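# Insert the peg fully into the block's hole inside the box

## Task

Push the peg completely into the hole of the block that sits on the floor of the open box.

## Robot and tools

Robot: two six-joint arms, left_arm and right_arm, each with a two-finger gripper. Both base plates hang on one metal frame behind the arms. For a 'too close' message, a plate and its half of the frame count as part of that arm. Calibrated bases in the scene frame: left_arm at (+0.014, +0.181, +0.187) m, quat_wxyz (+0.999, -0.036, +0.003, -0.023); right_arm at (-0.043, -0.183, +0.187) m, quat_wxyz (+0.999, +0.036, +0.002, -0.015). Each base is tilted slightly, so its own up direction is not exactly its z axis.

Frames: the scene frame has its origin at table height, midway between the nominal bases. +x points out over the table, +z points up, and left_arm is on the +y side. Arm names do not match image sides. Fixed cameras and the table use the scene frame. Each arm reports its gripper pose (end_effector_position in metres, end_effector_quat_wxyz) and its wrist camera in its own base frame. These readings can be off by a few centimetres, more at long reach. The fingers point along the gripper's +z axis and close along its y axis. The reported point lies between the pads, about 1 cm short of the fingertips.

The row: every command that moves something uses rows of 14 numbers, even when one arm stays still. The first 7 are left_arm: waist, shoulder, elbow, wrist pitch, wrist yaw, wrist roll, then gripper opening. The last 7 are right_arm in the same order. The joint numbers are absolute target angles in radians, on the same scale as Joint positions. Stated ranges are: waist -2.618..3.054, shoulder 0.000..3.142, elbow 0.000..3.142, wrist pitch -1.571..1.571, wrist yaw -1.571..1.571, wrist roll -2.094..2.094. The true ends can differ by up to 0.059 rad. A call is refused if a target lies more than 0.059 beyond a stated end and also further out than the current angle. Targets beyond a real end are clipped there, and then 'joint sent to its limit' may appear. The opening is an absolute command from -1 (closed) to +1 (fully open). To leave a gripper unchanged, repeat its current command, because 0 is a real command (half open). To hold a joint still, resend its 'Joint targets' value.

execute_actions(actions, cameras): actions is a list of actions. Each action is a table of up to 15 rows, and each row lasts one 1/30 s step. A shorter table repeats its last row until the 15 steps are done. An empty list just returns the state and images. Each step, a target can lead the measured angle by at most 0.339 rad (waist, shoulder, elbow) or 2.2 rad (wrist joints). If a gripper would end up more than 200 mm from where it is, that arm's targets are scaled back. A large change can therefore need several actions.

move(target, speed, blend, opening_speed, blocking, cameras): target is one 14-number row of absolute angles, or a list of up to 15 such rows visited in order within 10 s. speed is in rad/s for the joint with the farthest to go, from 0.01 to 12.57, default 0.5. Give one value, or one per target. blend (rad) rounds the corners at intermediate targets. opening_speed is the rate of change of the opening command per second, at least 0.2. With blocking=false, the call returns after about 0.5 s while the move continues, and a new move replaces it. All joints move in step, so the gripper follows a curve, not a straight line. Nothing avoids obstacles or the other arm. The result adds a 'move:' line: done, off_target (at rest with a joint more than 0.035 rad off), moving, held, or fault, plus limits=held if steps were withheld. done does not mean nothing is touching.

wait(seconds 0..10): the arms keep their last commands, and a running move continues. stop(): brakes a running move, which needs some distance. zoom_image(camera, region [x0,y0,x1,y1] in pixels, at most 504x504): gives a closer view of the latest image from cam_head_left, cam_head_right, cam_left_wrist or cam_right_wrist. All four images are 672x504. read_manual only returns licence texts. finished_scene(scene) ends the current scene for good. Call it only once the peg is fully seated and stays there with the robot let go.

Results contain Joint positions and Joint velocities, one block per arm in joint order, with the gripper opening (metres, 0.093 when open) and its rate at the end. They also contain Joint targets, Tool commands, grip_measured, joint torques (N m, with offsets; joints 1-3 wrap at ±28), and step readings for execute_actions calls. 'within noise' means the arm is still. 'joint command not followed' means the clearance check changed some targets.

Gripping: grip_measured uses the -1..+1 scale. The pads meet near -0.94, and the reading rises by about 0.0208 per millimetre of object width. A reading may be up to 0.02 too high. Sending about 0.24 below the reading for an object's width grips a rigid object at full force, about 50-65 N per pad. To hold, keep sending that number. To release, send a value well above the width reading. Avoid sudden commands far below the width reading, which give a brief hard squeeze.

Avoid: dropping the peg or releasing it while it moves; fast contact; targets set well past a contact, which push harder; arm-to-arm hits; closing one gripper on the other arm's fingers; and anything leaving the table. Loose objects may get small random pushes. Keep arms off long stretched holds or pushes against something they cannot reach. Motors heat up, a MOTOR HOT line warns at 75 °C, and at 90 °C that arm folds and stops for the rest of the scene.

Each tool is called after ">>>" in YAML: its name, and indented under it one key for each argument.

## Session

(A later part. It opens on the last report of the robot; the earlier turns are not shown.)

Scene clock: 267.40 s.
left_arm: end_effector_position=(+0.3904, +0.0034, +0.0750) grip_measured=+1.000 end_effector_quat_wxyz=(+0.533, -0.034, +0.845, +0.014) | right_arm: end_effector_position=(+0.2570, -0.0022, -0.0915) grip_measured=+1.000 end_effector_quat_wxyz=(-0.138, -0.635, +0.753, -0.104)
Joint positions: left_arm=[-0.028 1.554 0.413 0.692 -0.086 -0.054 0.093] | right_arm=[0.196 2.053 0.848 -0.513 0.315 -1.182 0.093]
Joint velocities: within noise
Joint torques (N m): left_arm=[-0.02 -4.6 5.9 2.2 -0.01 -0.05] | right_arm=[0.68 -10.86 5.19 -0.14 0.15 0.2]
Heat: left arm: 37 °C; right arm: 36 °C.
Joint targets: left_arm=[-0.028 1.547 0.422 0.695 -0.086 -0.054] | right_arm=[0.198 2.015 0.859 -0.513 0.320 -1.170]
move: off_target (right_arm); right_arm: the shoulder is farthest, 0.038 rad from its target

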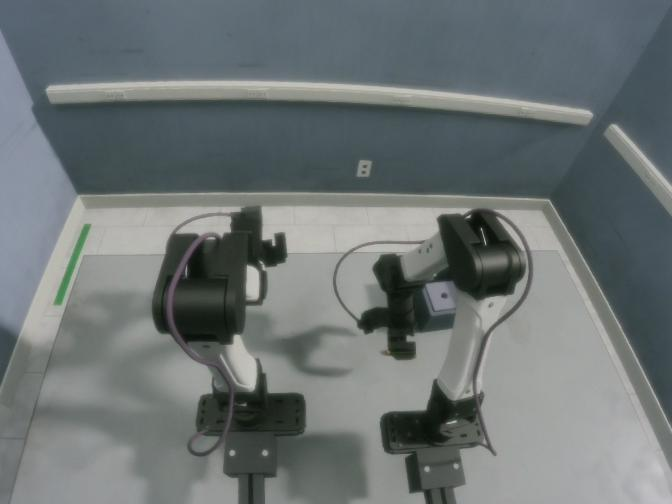

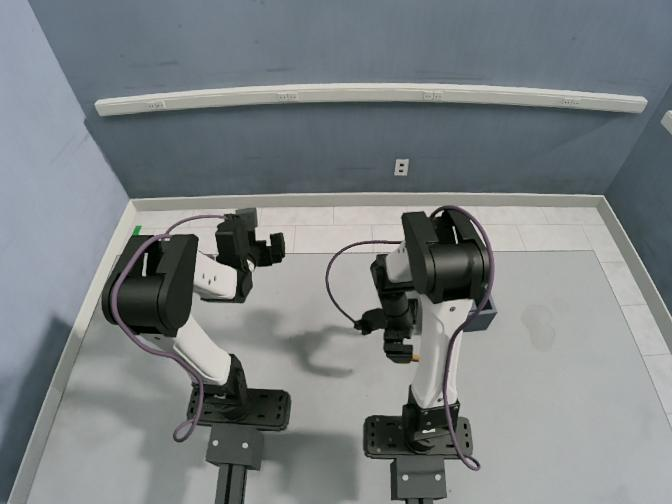

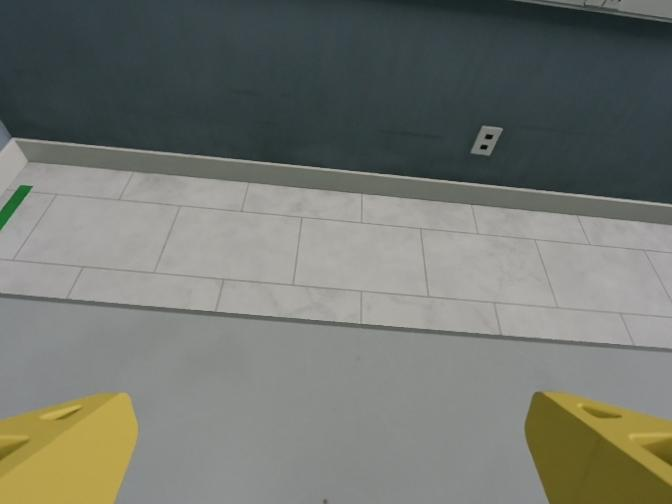

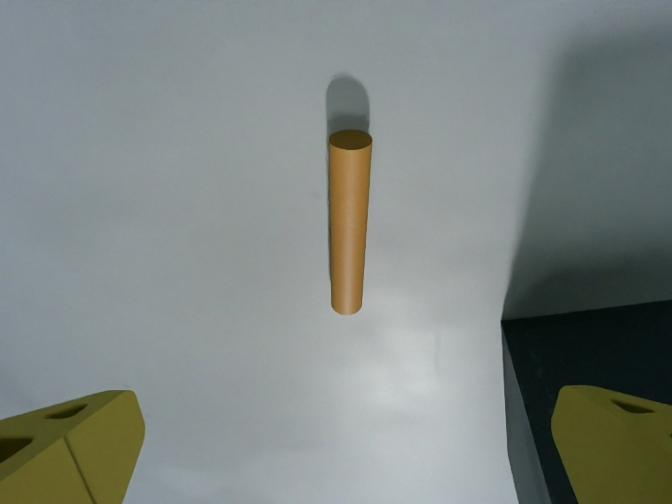

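>>> move:
  target: [-0.028,1.547,0.422,0.695,-0.086,-0.054,1,0.232,2.376,0.882,-0.19,0.31,-1.13,1]
  speed: 0.5
  cameras: ["cam_right_wrist","cam_head_right"]

Scene clock: 279.13 s.
left_arm: end_effector_position=(+0.3904, +0.0034, +0.0750) grip_measured=+1.000 end_effector_quat_wxyz=(+0.533, -0.034, +0.845, +0.014) | right_arm: end_effector_position=(+0.2540, +0.0050, -0.1718) grip_measured=+1.000 end_effector_quat_wxyz=(-0.139, -0.632, +0.755, -0.107)
Joint positions: left_arm=[-0.028 1.554 0.413 0.692 -0.086 -0.054 0.093] | right_arm=[0.228 2.362 0.864 -0.232 0.317 -1.14 0.093]
Joint velocities: within noise
Joint torques (N m): left_arm=[-0.03 -4.64 5.93 2.2 -0.02 -0.06] | right_arm=[0.99 -6.82 4.05 0.24 0.09 0.1]
Heat: left arm: 37 °C; right arm: 37 °C.
Joint targets: left_arm=[-0.028 1.547 0.422 0.695 -0.086 -0.054] | right_arm=[0.232 2.376 0.882 -0.190 0.310 -1.130]
move: off_target (right_arm); right_arm: the wrist pitch is farthest, 0.042 rad from its target
Images, in order (width x height): cam_head_right 672x504, cam_right_wrist 672x504.

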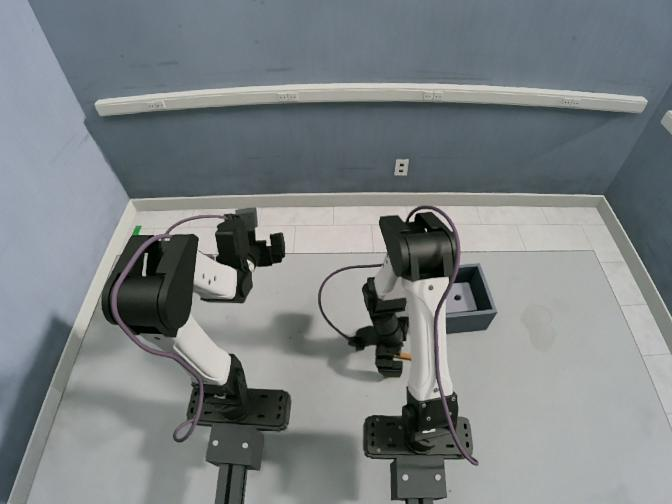

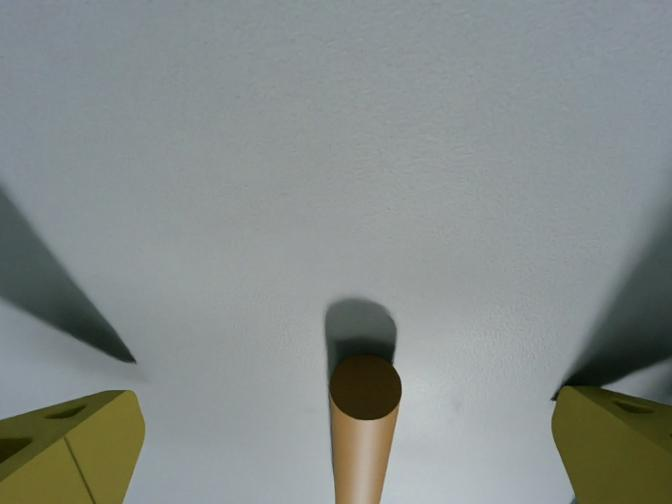

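>>> move:
  target:
    - [-0.028,1.547,0.422,0.695,-0.086,-0.054,1,0.232,2.386,0.882,-0.18,0.31,-1.13,1]
    - [-0.028,1.547,0.422,0.695,-0.086,-0.054,1,0.232,2.386,0.882,-0.18,0.31,-1.13,-0.95]
  opening_speed: 1.5
  cameras: ["cam_right_wrist","cam_head_right"]

Scene clock: 299.63 s.
left_arm: end_effector_position=(+0.3904, +0.0034, +0.0750) grip_measured=+1.000 end_effector_quat_wxyz=(+0.533, -0.034, +0.845, +0.014) | right_arm: end_effector_position=(+0.2648, +0.0061, -0.1743) grip_measured=-0.809 end_effector_quat_wxyz=(-0.122, -0.628, +0.759, -0.121)
Joint positions: left_arm=[-0.028 1.554 0.413 0.692 -0.086 -0.054 0.093] | right_arm=[0.228 2.368 0.867 -0.185 0.325 -1.136 0.006]
Joint velocities: within noise
Joint torques (N m): left_arm=[0.01 -4.63 5.91 2.21 -0.01 -0.06] | right_arm=[1.01 -6.75 3.89 -0.04 -0.01 0.11]
Heat: left arm: 37 °C; right arm: 35 °C.
Joint targets: left_arm=[-0.028 1.547 0.422 0.695 -0.086 -0.054] | right_arm=[0.232 2.386 0.882 -0.180 0.310 -1.130]
move: done; target 2's new numbers were sent with right_arm's wrist pitch 0.051 rad from that target
Images, in order (width x height): cam_head_right 672x504, cam_right_wrist 672x504.

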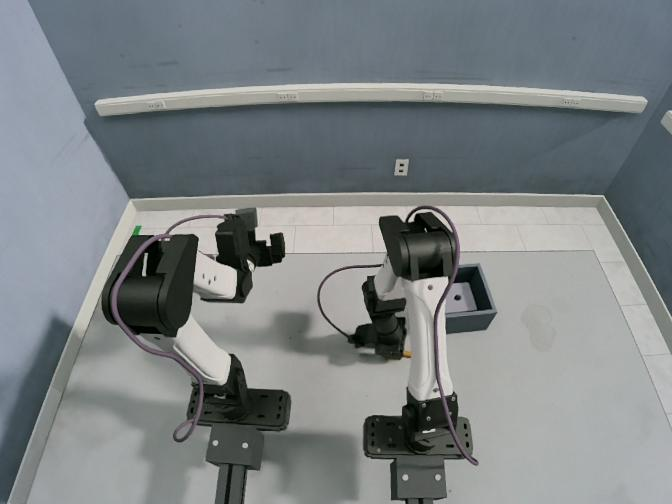

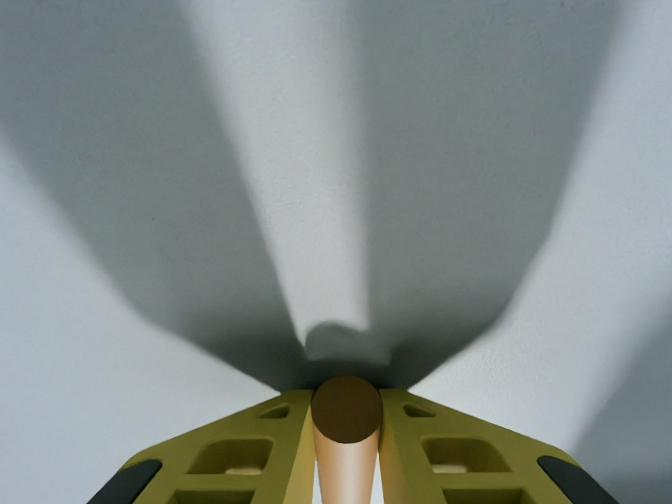

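>>> move:
  target:
    - [-0.028,1.547,0.422,0.695,-0.086,-0.054,1,0.228,1.85,0.86,-0.5,0.31,-1.13,-0.95]
    - [-0.028,1.547,0.422,0.695,-0.086,-0.054,1,-0.022,2.18,0.75,1.048,1.0,0.304,-0.95]
  speed: 1.0
  blend: 0.1

>>> zoom_image:
  camera: "cam_head_right"
  region: [340, 180, 560, 400]

Scene clock: 331.87 s.
left_arm: end_effector_position=(+0.3904, +0.0034, +0.0750) grip_measured=+1.000 end_effector_quat_wxyz=(+0.533, -0.034, +0.845, +0.014) | right_arm: end_effector_position=(+0.4191, -0.1480, +0.0383) grip_measured=-0.812 end_effector_quat_wxyz=(+0.541, +0.374, +0.680, -0.324)
Joint positions: left_arm=[-0.028 1.554 0.413 0.692 -0.086 -0.054 0.093] | right_arm=[-0.017 2.166 0.76 1.023 0.992 0.287 0.006]
Joint velocities: within noise
Joint torques (N m): left_arm=[-0.03 -4.62 5.9 2.21 -0.02 -0.06] | right_arm=[0.18 -7.73 3.49 1.8 0.34 0.25]
Heat: left arm: 37 °C; right arm: 34 °C.
Joint targets: left_arm=[-0.028 1.547 0.422 0.695 -0.086 -0.054] | right_arm=[-0.022 2.180 0.750 1.048 1.000 0.304]
move: done

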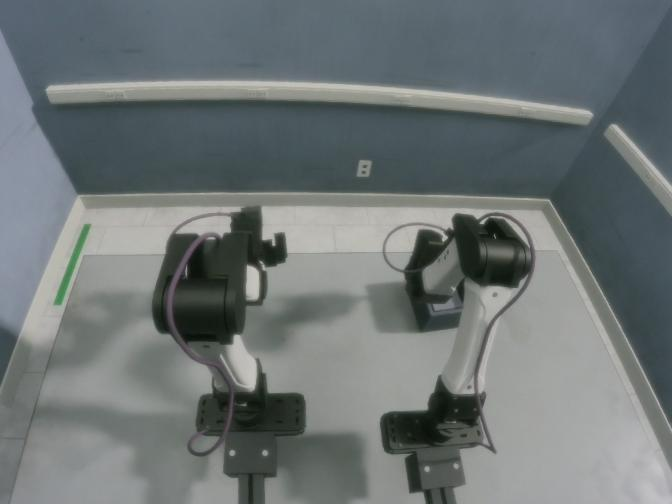

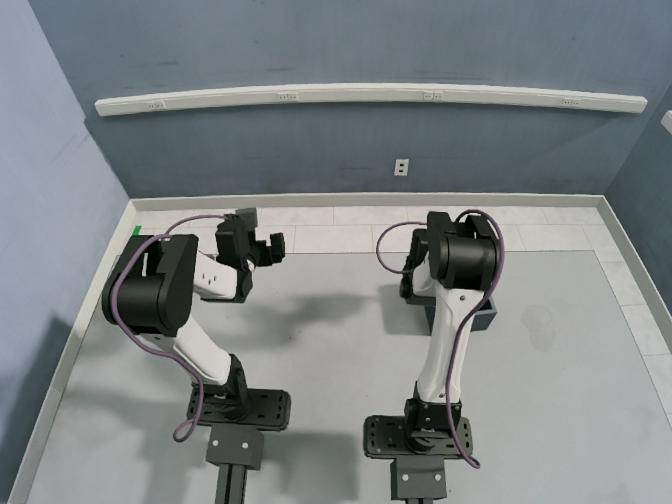

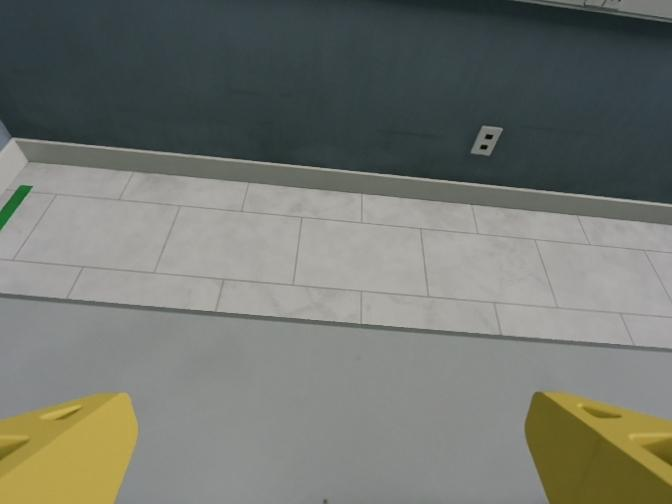

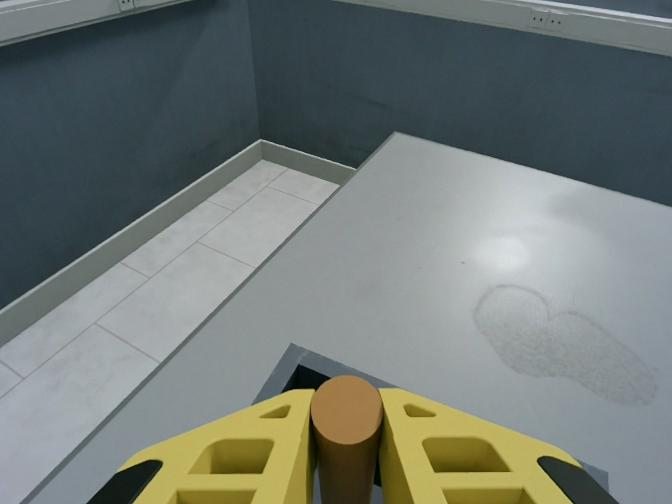

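Scaled by 2.291.

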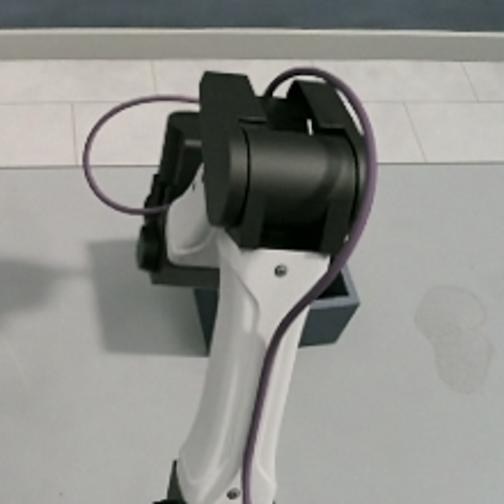

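>>> move:
  target: [-0.028,1.547,0.422,0.695,-0.086,-0.054,1,-0.032,2.431,0.736,1.308,1.0,0.3,-0.95]
  speed: 0.4
  cameras: ["cam_right_wrist","cam_head_left"]

Scene clock: 351.60 s.
left_arm: end_effector_position=(+0.3904, +0.0034, +0.0750) grip_measured=+1.000 end_effector_quat_wxyz=(+0.533, -0.034, +0.845, +0.014) | right_arm: end_effector_position=(+0.4012, -0.1511, -0.0263) grip_measured=-0.812 end_effector_quat_wxyz=(+0.535, +0.375, +0.682, -0.329)
Joint positions: left_arm=[-0.028 1.554 0.413 0.692 -0.086 -0.054 0.093] | right_arm=[-0.025 2.421 0.743 1.283 0.994 0.288 0.006]
Joint velocities: within noise
Joint torques (N m): left_arm=[0.03 -4.55 5.93 2.19 -0.01 -0.05] | right_arm=[0.13 -8.38 2.28 1.87 0.31 0.18]
Heat: left arm: 37 °C; right arm: 34 °C.
Joint targets: left_arm=[-0.028 1.547 0.422 0.695 -0.086 -0.054] | right_arm=[-0.032 2.431 0.736 1.308 1.000 0.300]
move: done
Images, in order (width x height): cam_head_left 672x504, cam_right_wrist 672x504.

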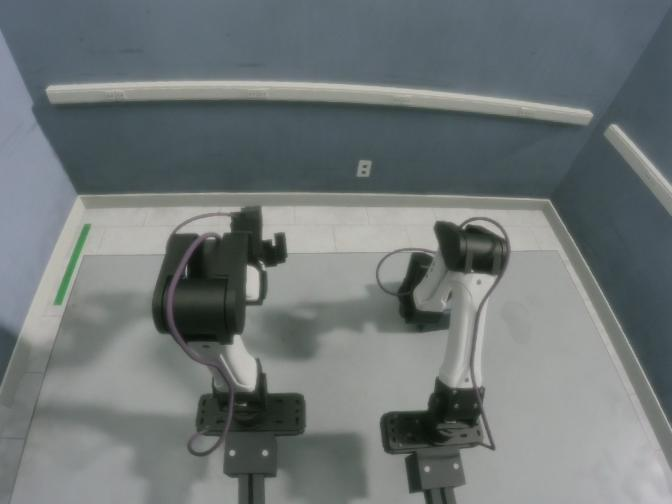

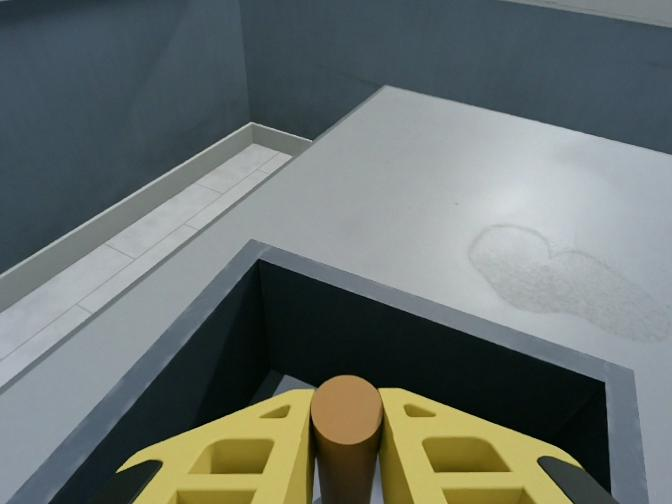

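>>> move:
  target:
    - [-0.028,1.547,0.422,0.695,-0.086,-0.054,1,-0.030,2.434,0.757,1.29,1.0,0.3,-0.95]
    - [-0.028,1.547,0.422,0.695,-0.086,-0.054,1,-0.030,2.5,0.78,1.333,1.0,0.3,-0.95]
  speed: 0.2
  cameras: ["cam_right_wrist","cam_head_left"]

Scene clock: 359.63 s.
left_arm: end_effector_position=(+0.3904, +0.0034, +0.0750) grip_measured=+1.000 end_effector_quat_wxyz=(+0.533, -0.034, +0.845, +0.014) | right_arm: end_effector_position=(+0.4015, -0.1511, -0.0411) grip_measured=-0.812 end_effector_quat_wxyz=(+0.533, +0.374, +0.683, -0.331)
Joint positions: left_arm=[-0.028 1.554 0.413 0.692 -0.086 -0.054 0.093] | right_arm=[-0.025 2.484 0.766 1.315 0.994 0.289 0.006]
Joint velocities: within noise
Joint torques (N m): left_arm=[-0.02 -4.63 5.94 2.2 0 -0.05] | right_arm=[0.38 -7.98 3.97 1.79 0.3 0.19]
Heat: left arm: 37 °C; right arm: 35 °C.
Joint targets: left_arm=[-0.028 1.547 0.422 0.695 -0.086 -0.054] | right_arm=[-0.030 2.500 0.780 1.333 1.000 0.300]
move: done
Images, in order (width x height): cam_head_left 672x504, cam_right_wrist 672x504.

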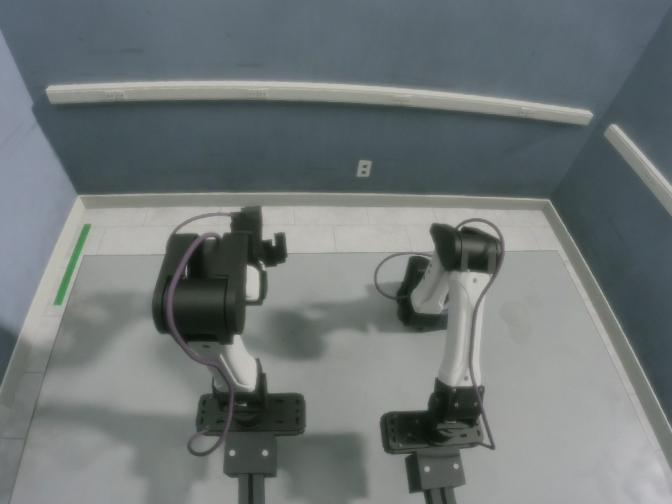

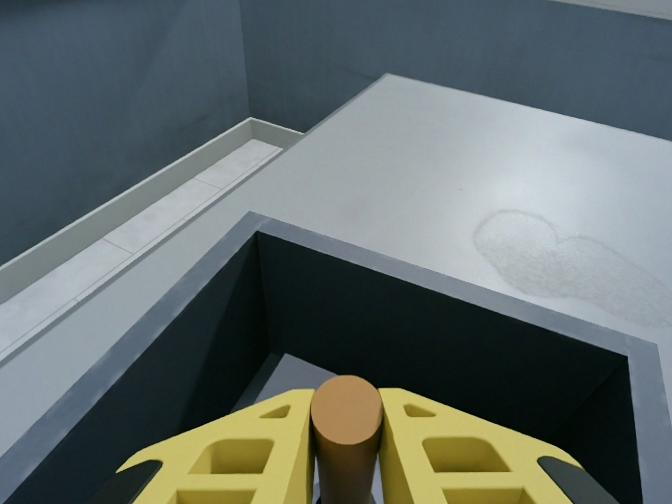

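>>> move:
  target: [-0.028,1.547,0.422,0.695,-0.086,-0.054,1,-0.03,2.564,0.82,1.375,1.0,0.3,-0.95]
  speed: 0.1
  cameras: ["cam_right_wrist","cam_head_left"]

Scene clock: 362.87 s.
left_arm: end_effector_position=(+0.3904, +0.0034, +0.0750) grip_measured=+1.000 end_effector_quat_wxyz=(+0.533, -0.034, +0.845, +0.014) | right_arm: end_effector_position=(+0.4046, -0.1518, -0.0523) grip_measured=-0.812 end_effector_quat_wxyz=(+0.538, +0.378, +0.678, -0.330)
Joint positions: left_arm=[-0.028 1.554 0.413 0.692 -0.086 -0.054 0.093] | right_arm=[-0.025 2.546 0.802 1.356 1.001 0.289 0.006]
Joint velocities: within noise
Joint torques (N m): left_arm=[-0.02 -4.56 5.91 2.19 0 -0.05] | right_arm=[0.34 -7.94 4.12 1.79 0.23 0.19]
Heat: left arm: 37 °C; right arm: 36 °C.
Joint targets: left_arm=[-0.028 1.547 0.422 0.695 -0.086 -0.054] | right_arm=[-0.030 2.564 0.820 1.375 1.000 0.300]
move: done
Images, in order (width x height): cam_head_left 672x504, cam_right_wrist 672x504.

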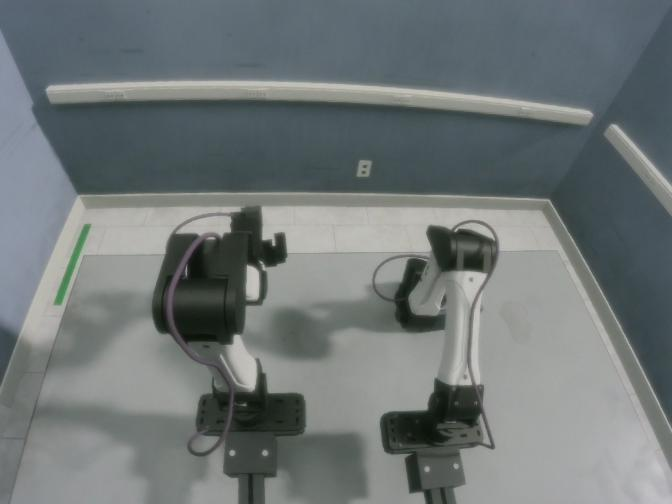

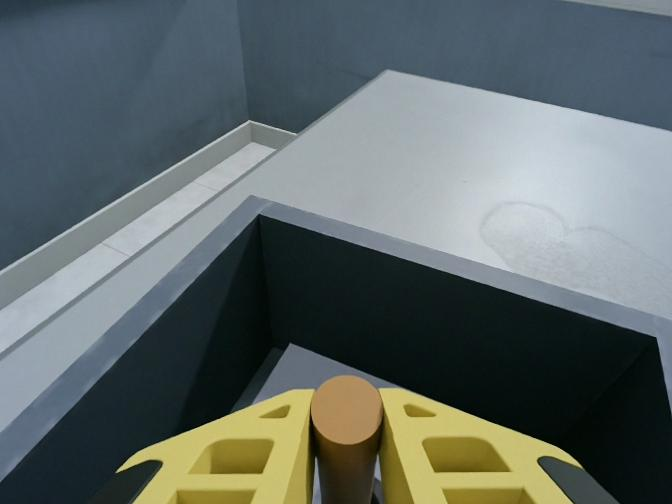

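>>> zoom_image:
  camera: "cam_right_wrist"
  region: [220, 330, 500, 504]

Scaled by 1.800.

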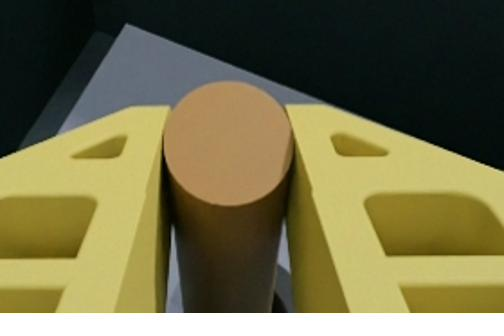

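>>> move:
  target:
    - [-0.028,1.547,0.422,0.695,-0.086,-0.054,1,-0.050,2.564,0.82,1.375,0.98,0.3,-0.95]
    - [-0.028,1.547,0.422,0.695,-0.086,-0.054,1,-0.050,2.616,0.842,1.398,0.98,0.3,-0.95]
  speed: 0.1
  cameras: ["cam_right_wrist","cam_head_left"]

>>> zoom_image:
  camera: "cam_right_wrist"
  region: [220, 330, 500, 504]

Scene clock: 386.97 s.
left_arm: end_effector_position=(+0.3904, +0.0034, +0.0750) grip_measured=+1.000 end_effector_quat_wxyz=(+0.533, -0.034, +0.845, +0.014) | right_arm: end_effector_position=(+0.4018, -0.1567, -0.0517) grip_measured=-0.812 end_effector_quat_wxyz=(+0.551, +0.391, +0.660, -0.328)
Joint positions: left_arm=[-0.028 1.554 0.413 0.692 -0.086 -0.054 0.093] | right_arm=[-0.035 2.577 0.805 1.433 1.011 0.289 0.006]
Joint velocities: within noise
Joint torques (N m): left_arm=[-0.05 -4.57 5.91 2.19 0 -0.05] | right_arm=[-0.55 -6.09 6.01 1.27 -0.07 0.15]
Heat: left arm: 37 °C; right arm: 37 °C.
Joint targets: left_arm=[-0.028 1.547 0.422 0.695 -0.086 -0.054] | right_arm=[-0.050 2.616 0.842 1.398 0.980 0.300]
move: off_target (right_arm); right_arm: the shoulder is farthest, 0.039 rad from its target
Images, in order (width x height): cam_head_left 672x504, cam_right_wrist 672x504.

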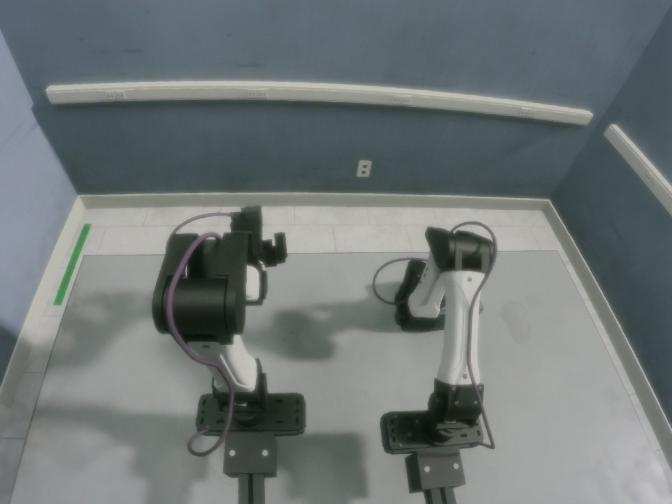

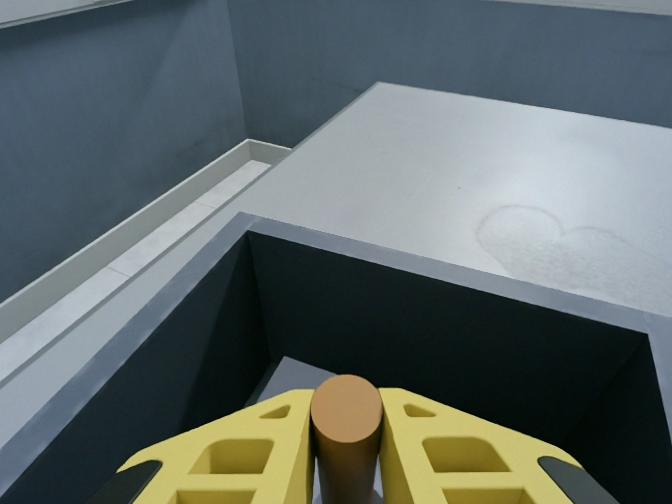

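Scaled by 1.800.

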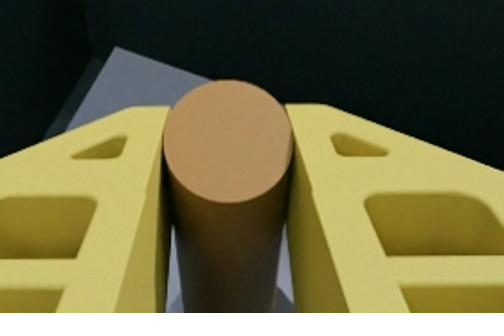

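>>> zoom_image:
  camera: "cam_right_wrist"
  region: [290, 440, 400, 504]

Scaled by 4.582.

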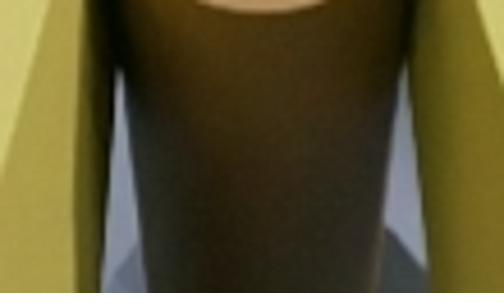

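>>> move:
  target:
    - [-0.028,1.547,0.422,0.695,-0.086,-0.054,1,-0.044,2.55,0.805,1.385,0.985,0.3,-0.95]
    - [-0.028,1.547,0.422,0.695,-0.086,-0.054,1,-0.044,2.616,0.831,1.409,0.985,0.3,-0.95]
  speed: 0.1
  cameras: ["cam_right_wrist"]

>>> zoom_image:
  camera: "cam_right_wrist"
  region: [290, 440, 400, 504]

Scene clock: 415.90 s.
left_arm: end_effector_position=(+0.3904, +0.0034, +0.0750) grip_measured=+1.000 end_effector_quat_wxyz=(+0.533, -0.034, +0.845, +0.014) | right_arm: end_effector_position=(+0.4017, -0.1568, -0.0515) grip_measured=-0.812 end_effector_quat_wxyz=(+0.552, +0.392, +0.659, -0.328)
Joint positions: left_arm=[-0.028 1.554 0.413 0.692 -0.086 -0.054 0.093] | right_arm=[-0.035 2.579 0.805 1.438 1.012 0.289 0.006]
Joint velocities: within noise
Joint torques (N m): left_arm=[-0.03 -4.63 5.96 2.18 0 -0.04] | right_arm=[-0.02 -6.13 4.85 1.32 -0.02 0.21]
Heat: left arm: 38 °C; right arm: 35 °C.
Joint targets: left_arm=[-0.028 1.547 0.422 0.695 -0.086 -0.054] | right_arm=[-0.044 2.616 0.831 1.409 0.985 0.300]
move: off_target (right_arm); right_arm: the shoulder is farthest, 0.037 rad from its target
Images, in order (width x height): cam_right_wrist 672x504.

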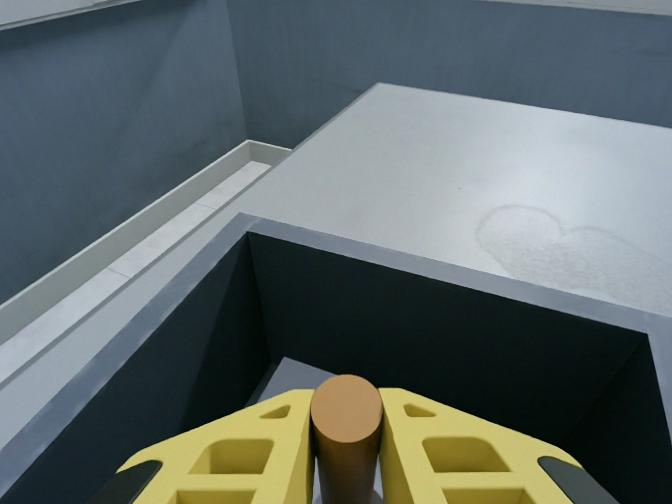

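Scaled by 4.582.

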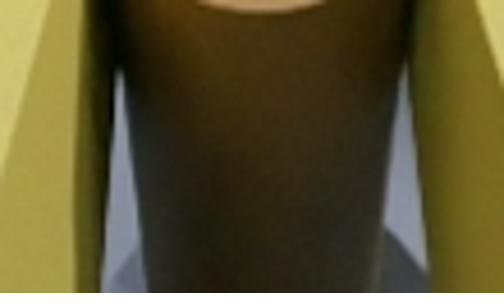

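>>> move:
  target:
    - [-0.028,1.547,0.422,0.695,-0.086,-0.054,1,-0.035,2.579,0.805,1.438,1.01,0.289,-0.95]
    - [-0.028,1.547,0.422,0.695,-0.086,-0.054,1,-0.035,2.579,0.805,1.438,1.01,0.289,-0.4]
  opening_speed: 0.5
  cameras: ["cam_right_wrist"]

>>> zoom_image:
  camera: "cam_right_wrist"
  region: [220, 330, 500, 504]

Scene clock: 422.60 s.
left_arm: end_effector_position=(+0.3904, +0.0034, +0.0750) grip_measured=+1.000 end_effector_quat_wxyz=(+0.533, -0.034, +0.845, +0.014) | right_arm: end_effector_position=(+0.4017, -0.1566, -0.0506) grip_measured=-0.402 end_effector_quat_wxyz=(+0.554, +0.393, +0.656, -0.328)
Joint positions: left_arm=[-0.028 1.554 0.413 0.692 -0.086 -0.054 0.093] | right_arm=[-0.033 2.579 0.805 1.444 1.016 0.289 0.026]
Joint velocities: within noise
Joint torques (N m): left_arm=[-0.02 -4.63 5.87 2.19 -0.02 -0.06] | right_arm=[0.66 -9.51 2.36 1.53 0.12 0.03]
Heat: left arm: 38 °C; right arm: 36 °C.
Joint targets: left_arm=[-0.028 1.547 0.422 0.695 -0.086 -0.054] | right_arm=[-0.035 2.579 0.805 1.438 1.010 0.289]
move: done
Images, in order (width x height): cam_right_wrist 672x504.

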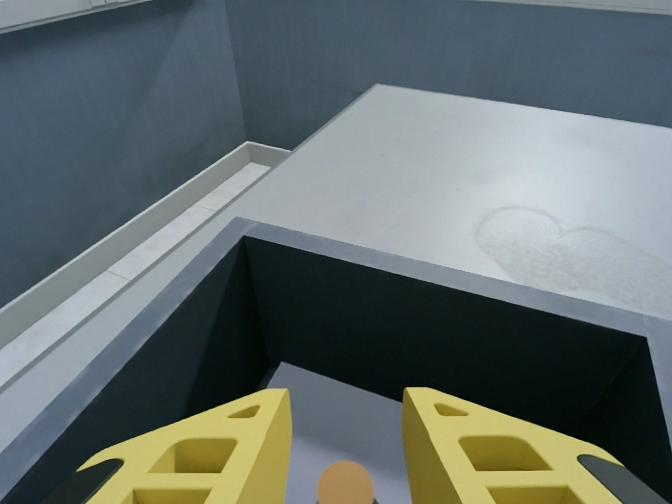

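Scaled by 1.800.

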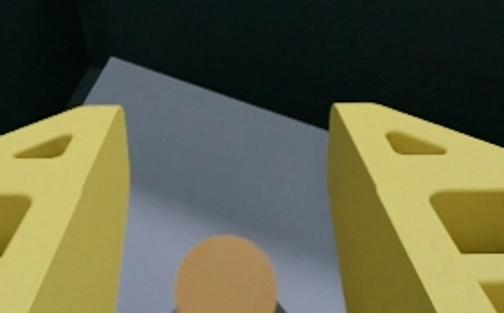

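>>> move:
  target:
    - [-0.028,1.547,0.422,0.695,-0.086,-0.054,1,-0.033,2.579,0.805,1.438,1.01,0.289,0.1]
    - [-0.028,1.547,0.422,0.695,-0.086,-0.054,1,-0.03,2.1,0.70,1.0,1.0,0.3,0.1]
    - [-0.028,1.547,0.422,0.695,-0.086,-0.054,1,-0.33,2.12,1.58,-0.962,0.07,-0.33,0.1]
  speed: 1.0

>>> zoom_image:
  camera: "cam_right_wrist"
  region: [200, 50, 500, 275]

Scene clock: 431.80 s.
left_arm: end_effector_position=(+0.3904, +0.0034, +0.0750) grip_measured=+1.000 end_effector_quat_wxyz=(+0.533, -0.034, +0.845, +0.014) | right_arm: end_effector_position=(+0.3803, -0.1423, +0.0109) grip_measured=+0.098 end_effector_quat_wxyz=(+0.003, +0.004, +0.999, -0.044)
Joint positions: left_arm=[-0.028 1.554 0.413 0.692 -0.086 -0.054 0.093] | right_arm=[-0.325 2.13 1.548 -0.955 0.081 -0.318 0.05]
Joint velocities: within noise
Joint torques (N m): left_arm=[-0.06 -4.6 5.91 2.19 0 -0.05] | right_arm=[0.38 -11.51 9.84 0.14 -0.06 -0.08]
Heat: left arm: 38 °C; right arm: 38 °C.
Joint targets: left_arm=[-0.028 1.547 0.422 0.695 -0.086 -0.054] | right_arm=[-0.330 2.120 1.580 -0.962 0.070 -0.330]
move: done

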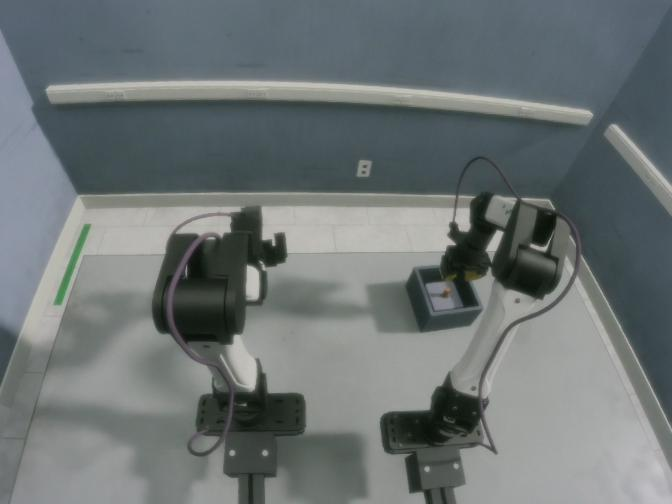

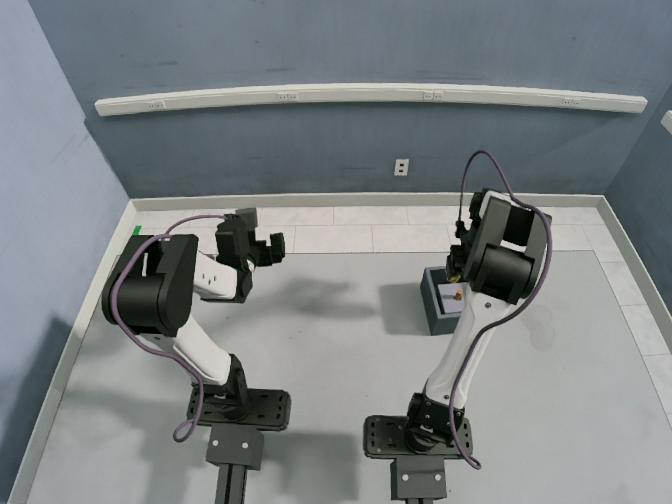

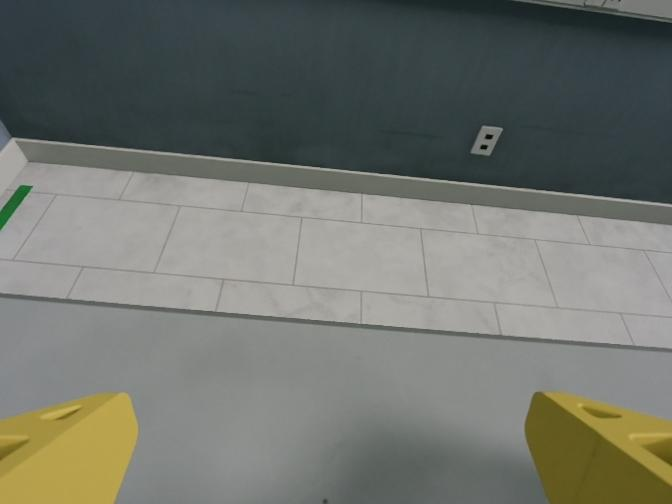

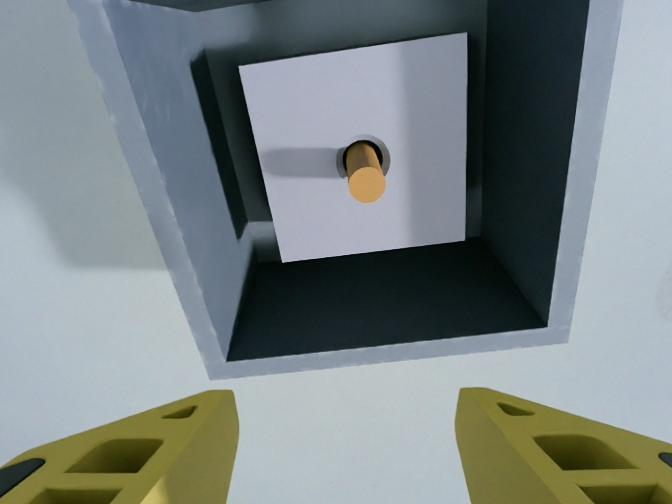

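Scaled by 1.680.

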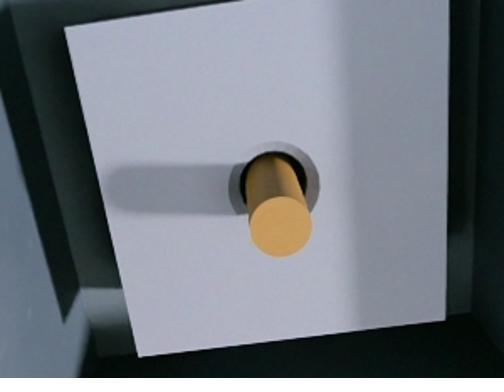

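>>> move:
  target:
    - [-0.028,1.547,0.422,0.695,-0.086,-0.054,1,-0.351,2.305,1.725,-0.95,0.068,-0.36,-1]
    - [-0.028,1.547,0.422,0.695,-0.086,-0.054,1,-0.351,2.372,1.668,-0.828,0.068,-0.36,-1]
  speed: [0.6,0.2]
  opening_speed: 2
  cameras: ["cam_right_wrist","cam_head_right"]

Scene clock: 448.97 s.
left_arm: end_effector_position=(+0.3904, +0.0034, +0.0750) grip_measured=+1.000 end_effector_quat_wxyz=(+0.533, -0.034, +0.845, +0.014) | right_arm: end_effector_position=(+0.4162, -0.1637, -0.0480) grip_measured=-0.975 end_effector_quat_wxyz=(+0.010, -0.001, +0.999, -0.045)
Joint positions: left_arm=[-0.028 1.554 0.413 0.692 -0.086 -0.054 0.093] | right_arm=[-0.345 2.356 1.68 -0.846 0.079 -0.348 0]
Joint velocities: within noise
Joint torques (N m): left_arm=[-0.01 -4.6 5.93 2.2 0 -0.06] | right_arm=[0.44 -10.66 5.26 0.4 -0.06 -0.09]
Heat: left arm: 38 °C; right arm: 42 °C.
Joint targets: left_arm=[-0.028 1.547 0.422 0.695 -0.086 -0.054] | right_arm=[-0.351 2.372 1.668 -0.828 0.068 -0.360]
move: done
Images, in order (width x height): cam_head_right 672x504, cam_right_wrist 672x504.

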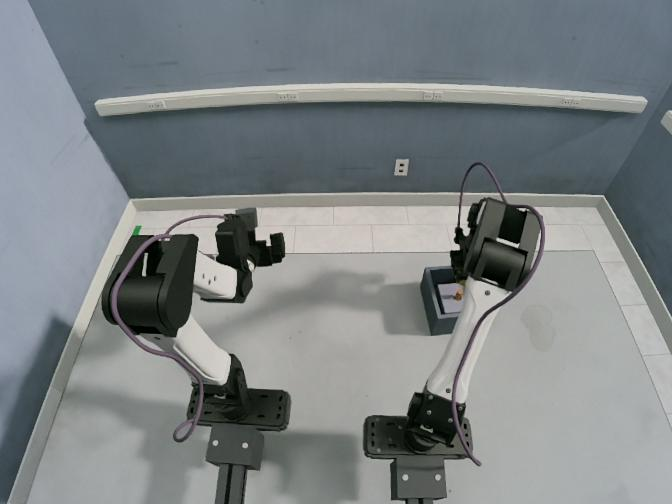

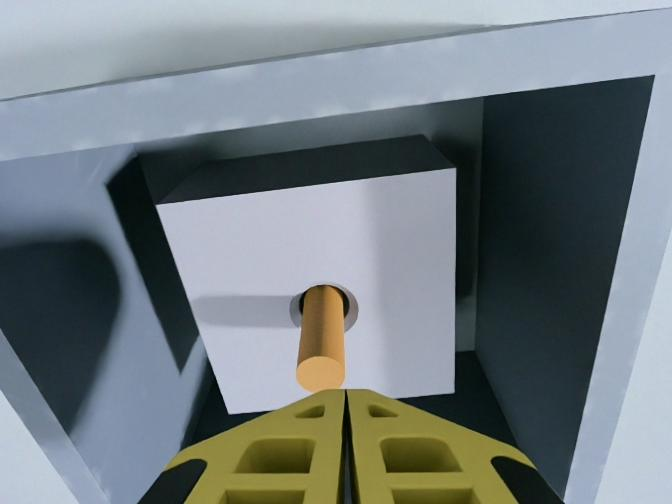

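>>> move:
  target:
    - [-0.028,1.547,0.422,0.695,-0.086,-0.054,1,-0.350,2.346,1.608,-0.828,0.068,-0.36,-1]
    - [-0.028,1.547,0.422,0.695,-0.086,-0.054,1,-0.350,2.42,1.576,-0.722,0.068,-0.36,-1]
  speed: [0.3,0.1]
  cameras: ["cam_right_wrist","cam_head_right"]

Scene clock: 460.07 s.
left_arm: end_effector_position=(+0.3904, +0.0034, +0.0750) grip_measured=+1.000 end_effector_quat_wxyz=(+0.533, -0.034, +0.845, +0.014) | right_arm: end_effector_position=(+0.4046, -0.1594, -0.0708) grip_measured=-0.975 end_effector_quat_wxyz=(+0.001, -0.001, +0.999, -0.042)
Joint positions: left_arm=[-0.028 1.554 0.413 0.692 -0.086 -0.054 0.093] | right_arm=[-0.345 2.37 1.603 -0.774 0.078 -0.348 0]
Joint velocities: within noise
Joint torques (N m): left_arm=[-0.03 -4.64 5.87 2.2 -0.01 -0.06] | right_arm=[0.61 -7.45 3.34 0.69 -0.07 -0.1]
Heat: left arm: 38 °C; right arm: 41 °C.
Joint targets: left_arm=[-0.028 1.547 0.422 0.695 -0.086 -0.054] | right_arm=[-0.350 2.420 1.576 -0.722 0.068 -0.360]
move: off_target (right_arm); right_arm: the wrist pitch is farthest, 0.052 rad from its target
Images, in order (width x height): cam_head_right 672x504, cam_right_wrist 672x504.

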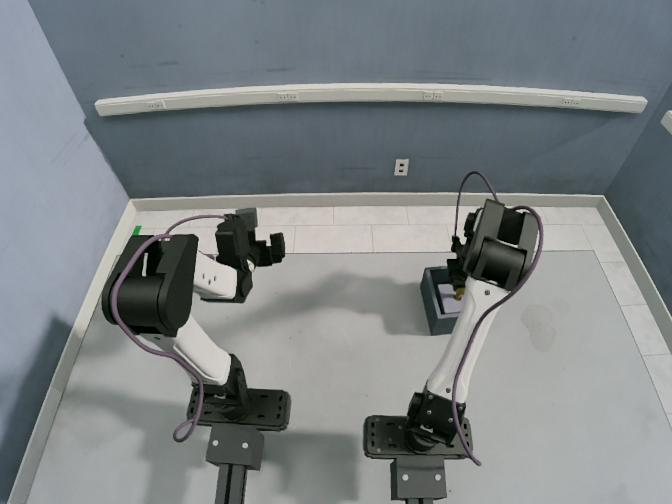

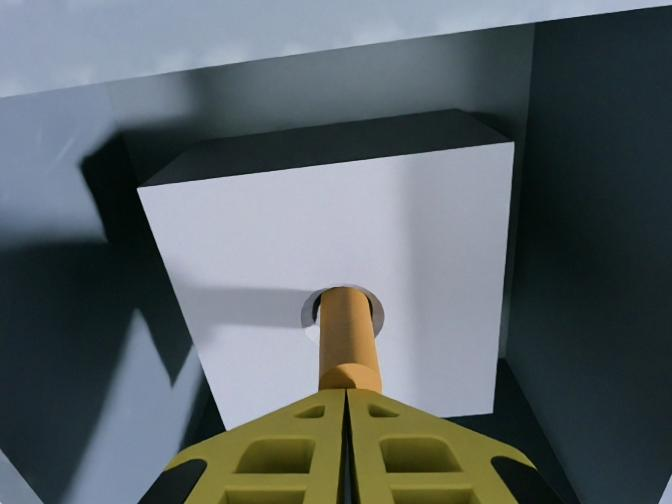

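>>> move:
  target: [-0.028,1.547,0.422,0.695,-0.086,-0.054,1,-0.34,2.1,1.6,-0.962,0.07,-0.33,-1]
  speed: 0.8
  cameras: ["cam_right_wrist"]

>>> zoom_image:
  camera: "cam_right_wrist"
  region: [200, 50, 500, 275]

Scene clock: 466.40 s.
left_arm: end_effector_position=(+0.3904, +0.0034, +0.0750) grip_measured=+1.000 end_effector_quat_wxyz=(+0.533, -0.034, +0.845, +0.014) | right_arm: end_effector_position=(+0.3922, -0.1550, +0.0283) grip_measured=-0.975 end_effector_quat_wxyz=(+0.031, +0.003, +0.998, -0.052)
Joint positions: left_arm=[-0.028 1.554 0.413 0.692 -0.086 -0.054 0.093] | right_arm=[-0.345 2.115 1.593 -0.955 0.078 -0.342 0]
Joint velocities: within noise
Joint torques (N m): left_arm=[0.01 -4.6 5.91 2.2 -0.01 -0.06] | right_arm=[1.25 -12.07 7.61 0.25 -0.04 0.19]
Heat: left arm: 38 °C; right arm: 41 °C.
Joint targets: left_arm=[-0.028 1.547 0.422 0.695 -0.086 -0.054] | right_arm=[-0.340 2.100 1.600 -0.962 0.070 -0.330]
move: done
Images, in order (width x height): cam_right_wrist 672x504.

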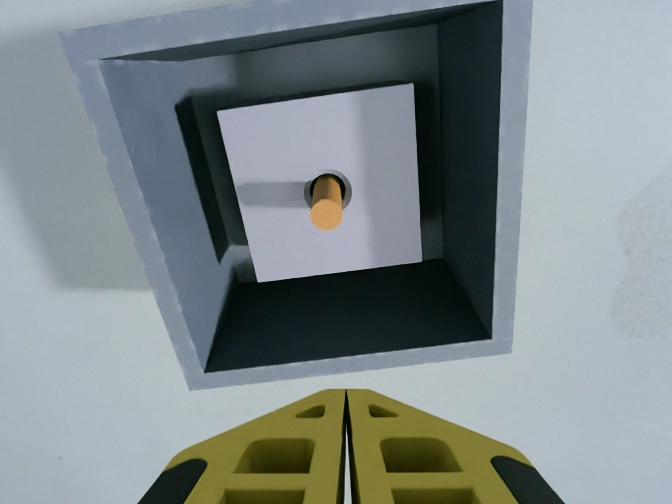

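Scaled by 1.680.

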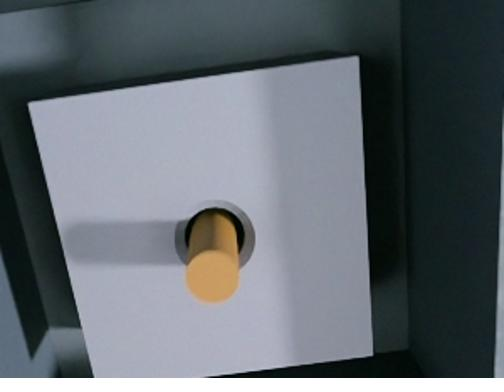

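>>> finished_scene:
  scene: 1

The scene is finished: the task was done.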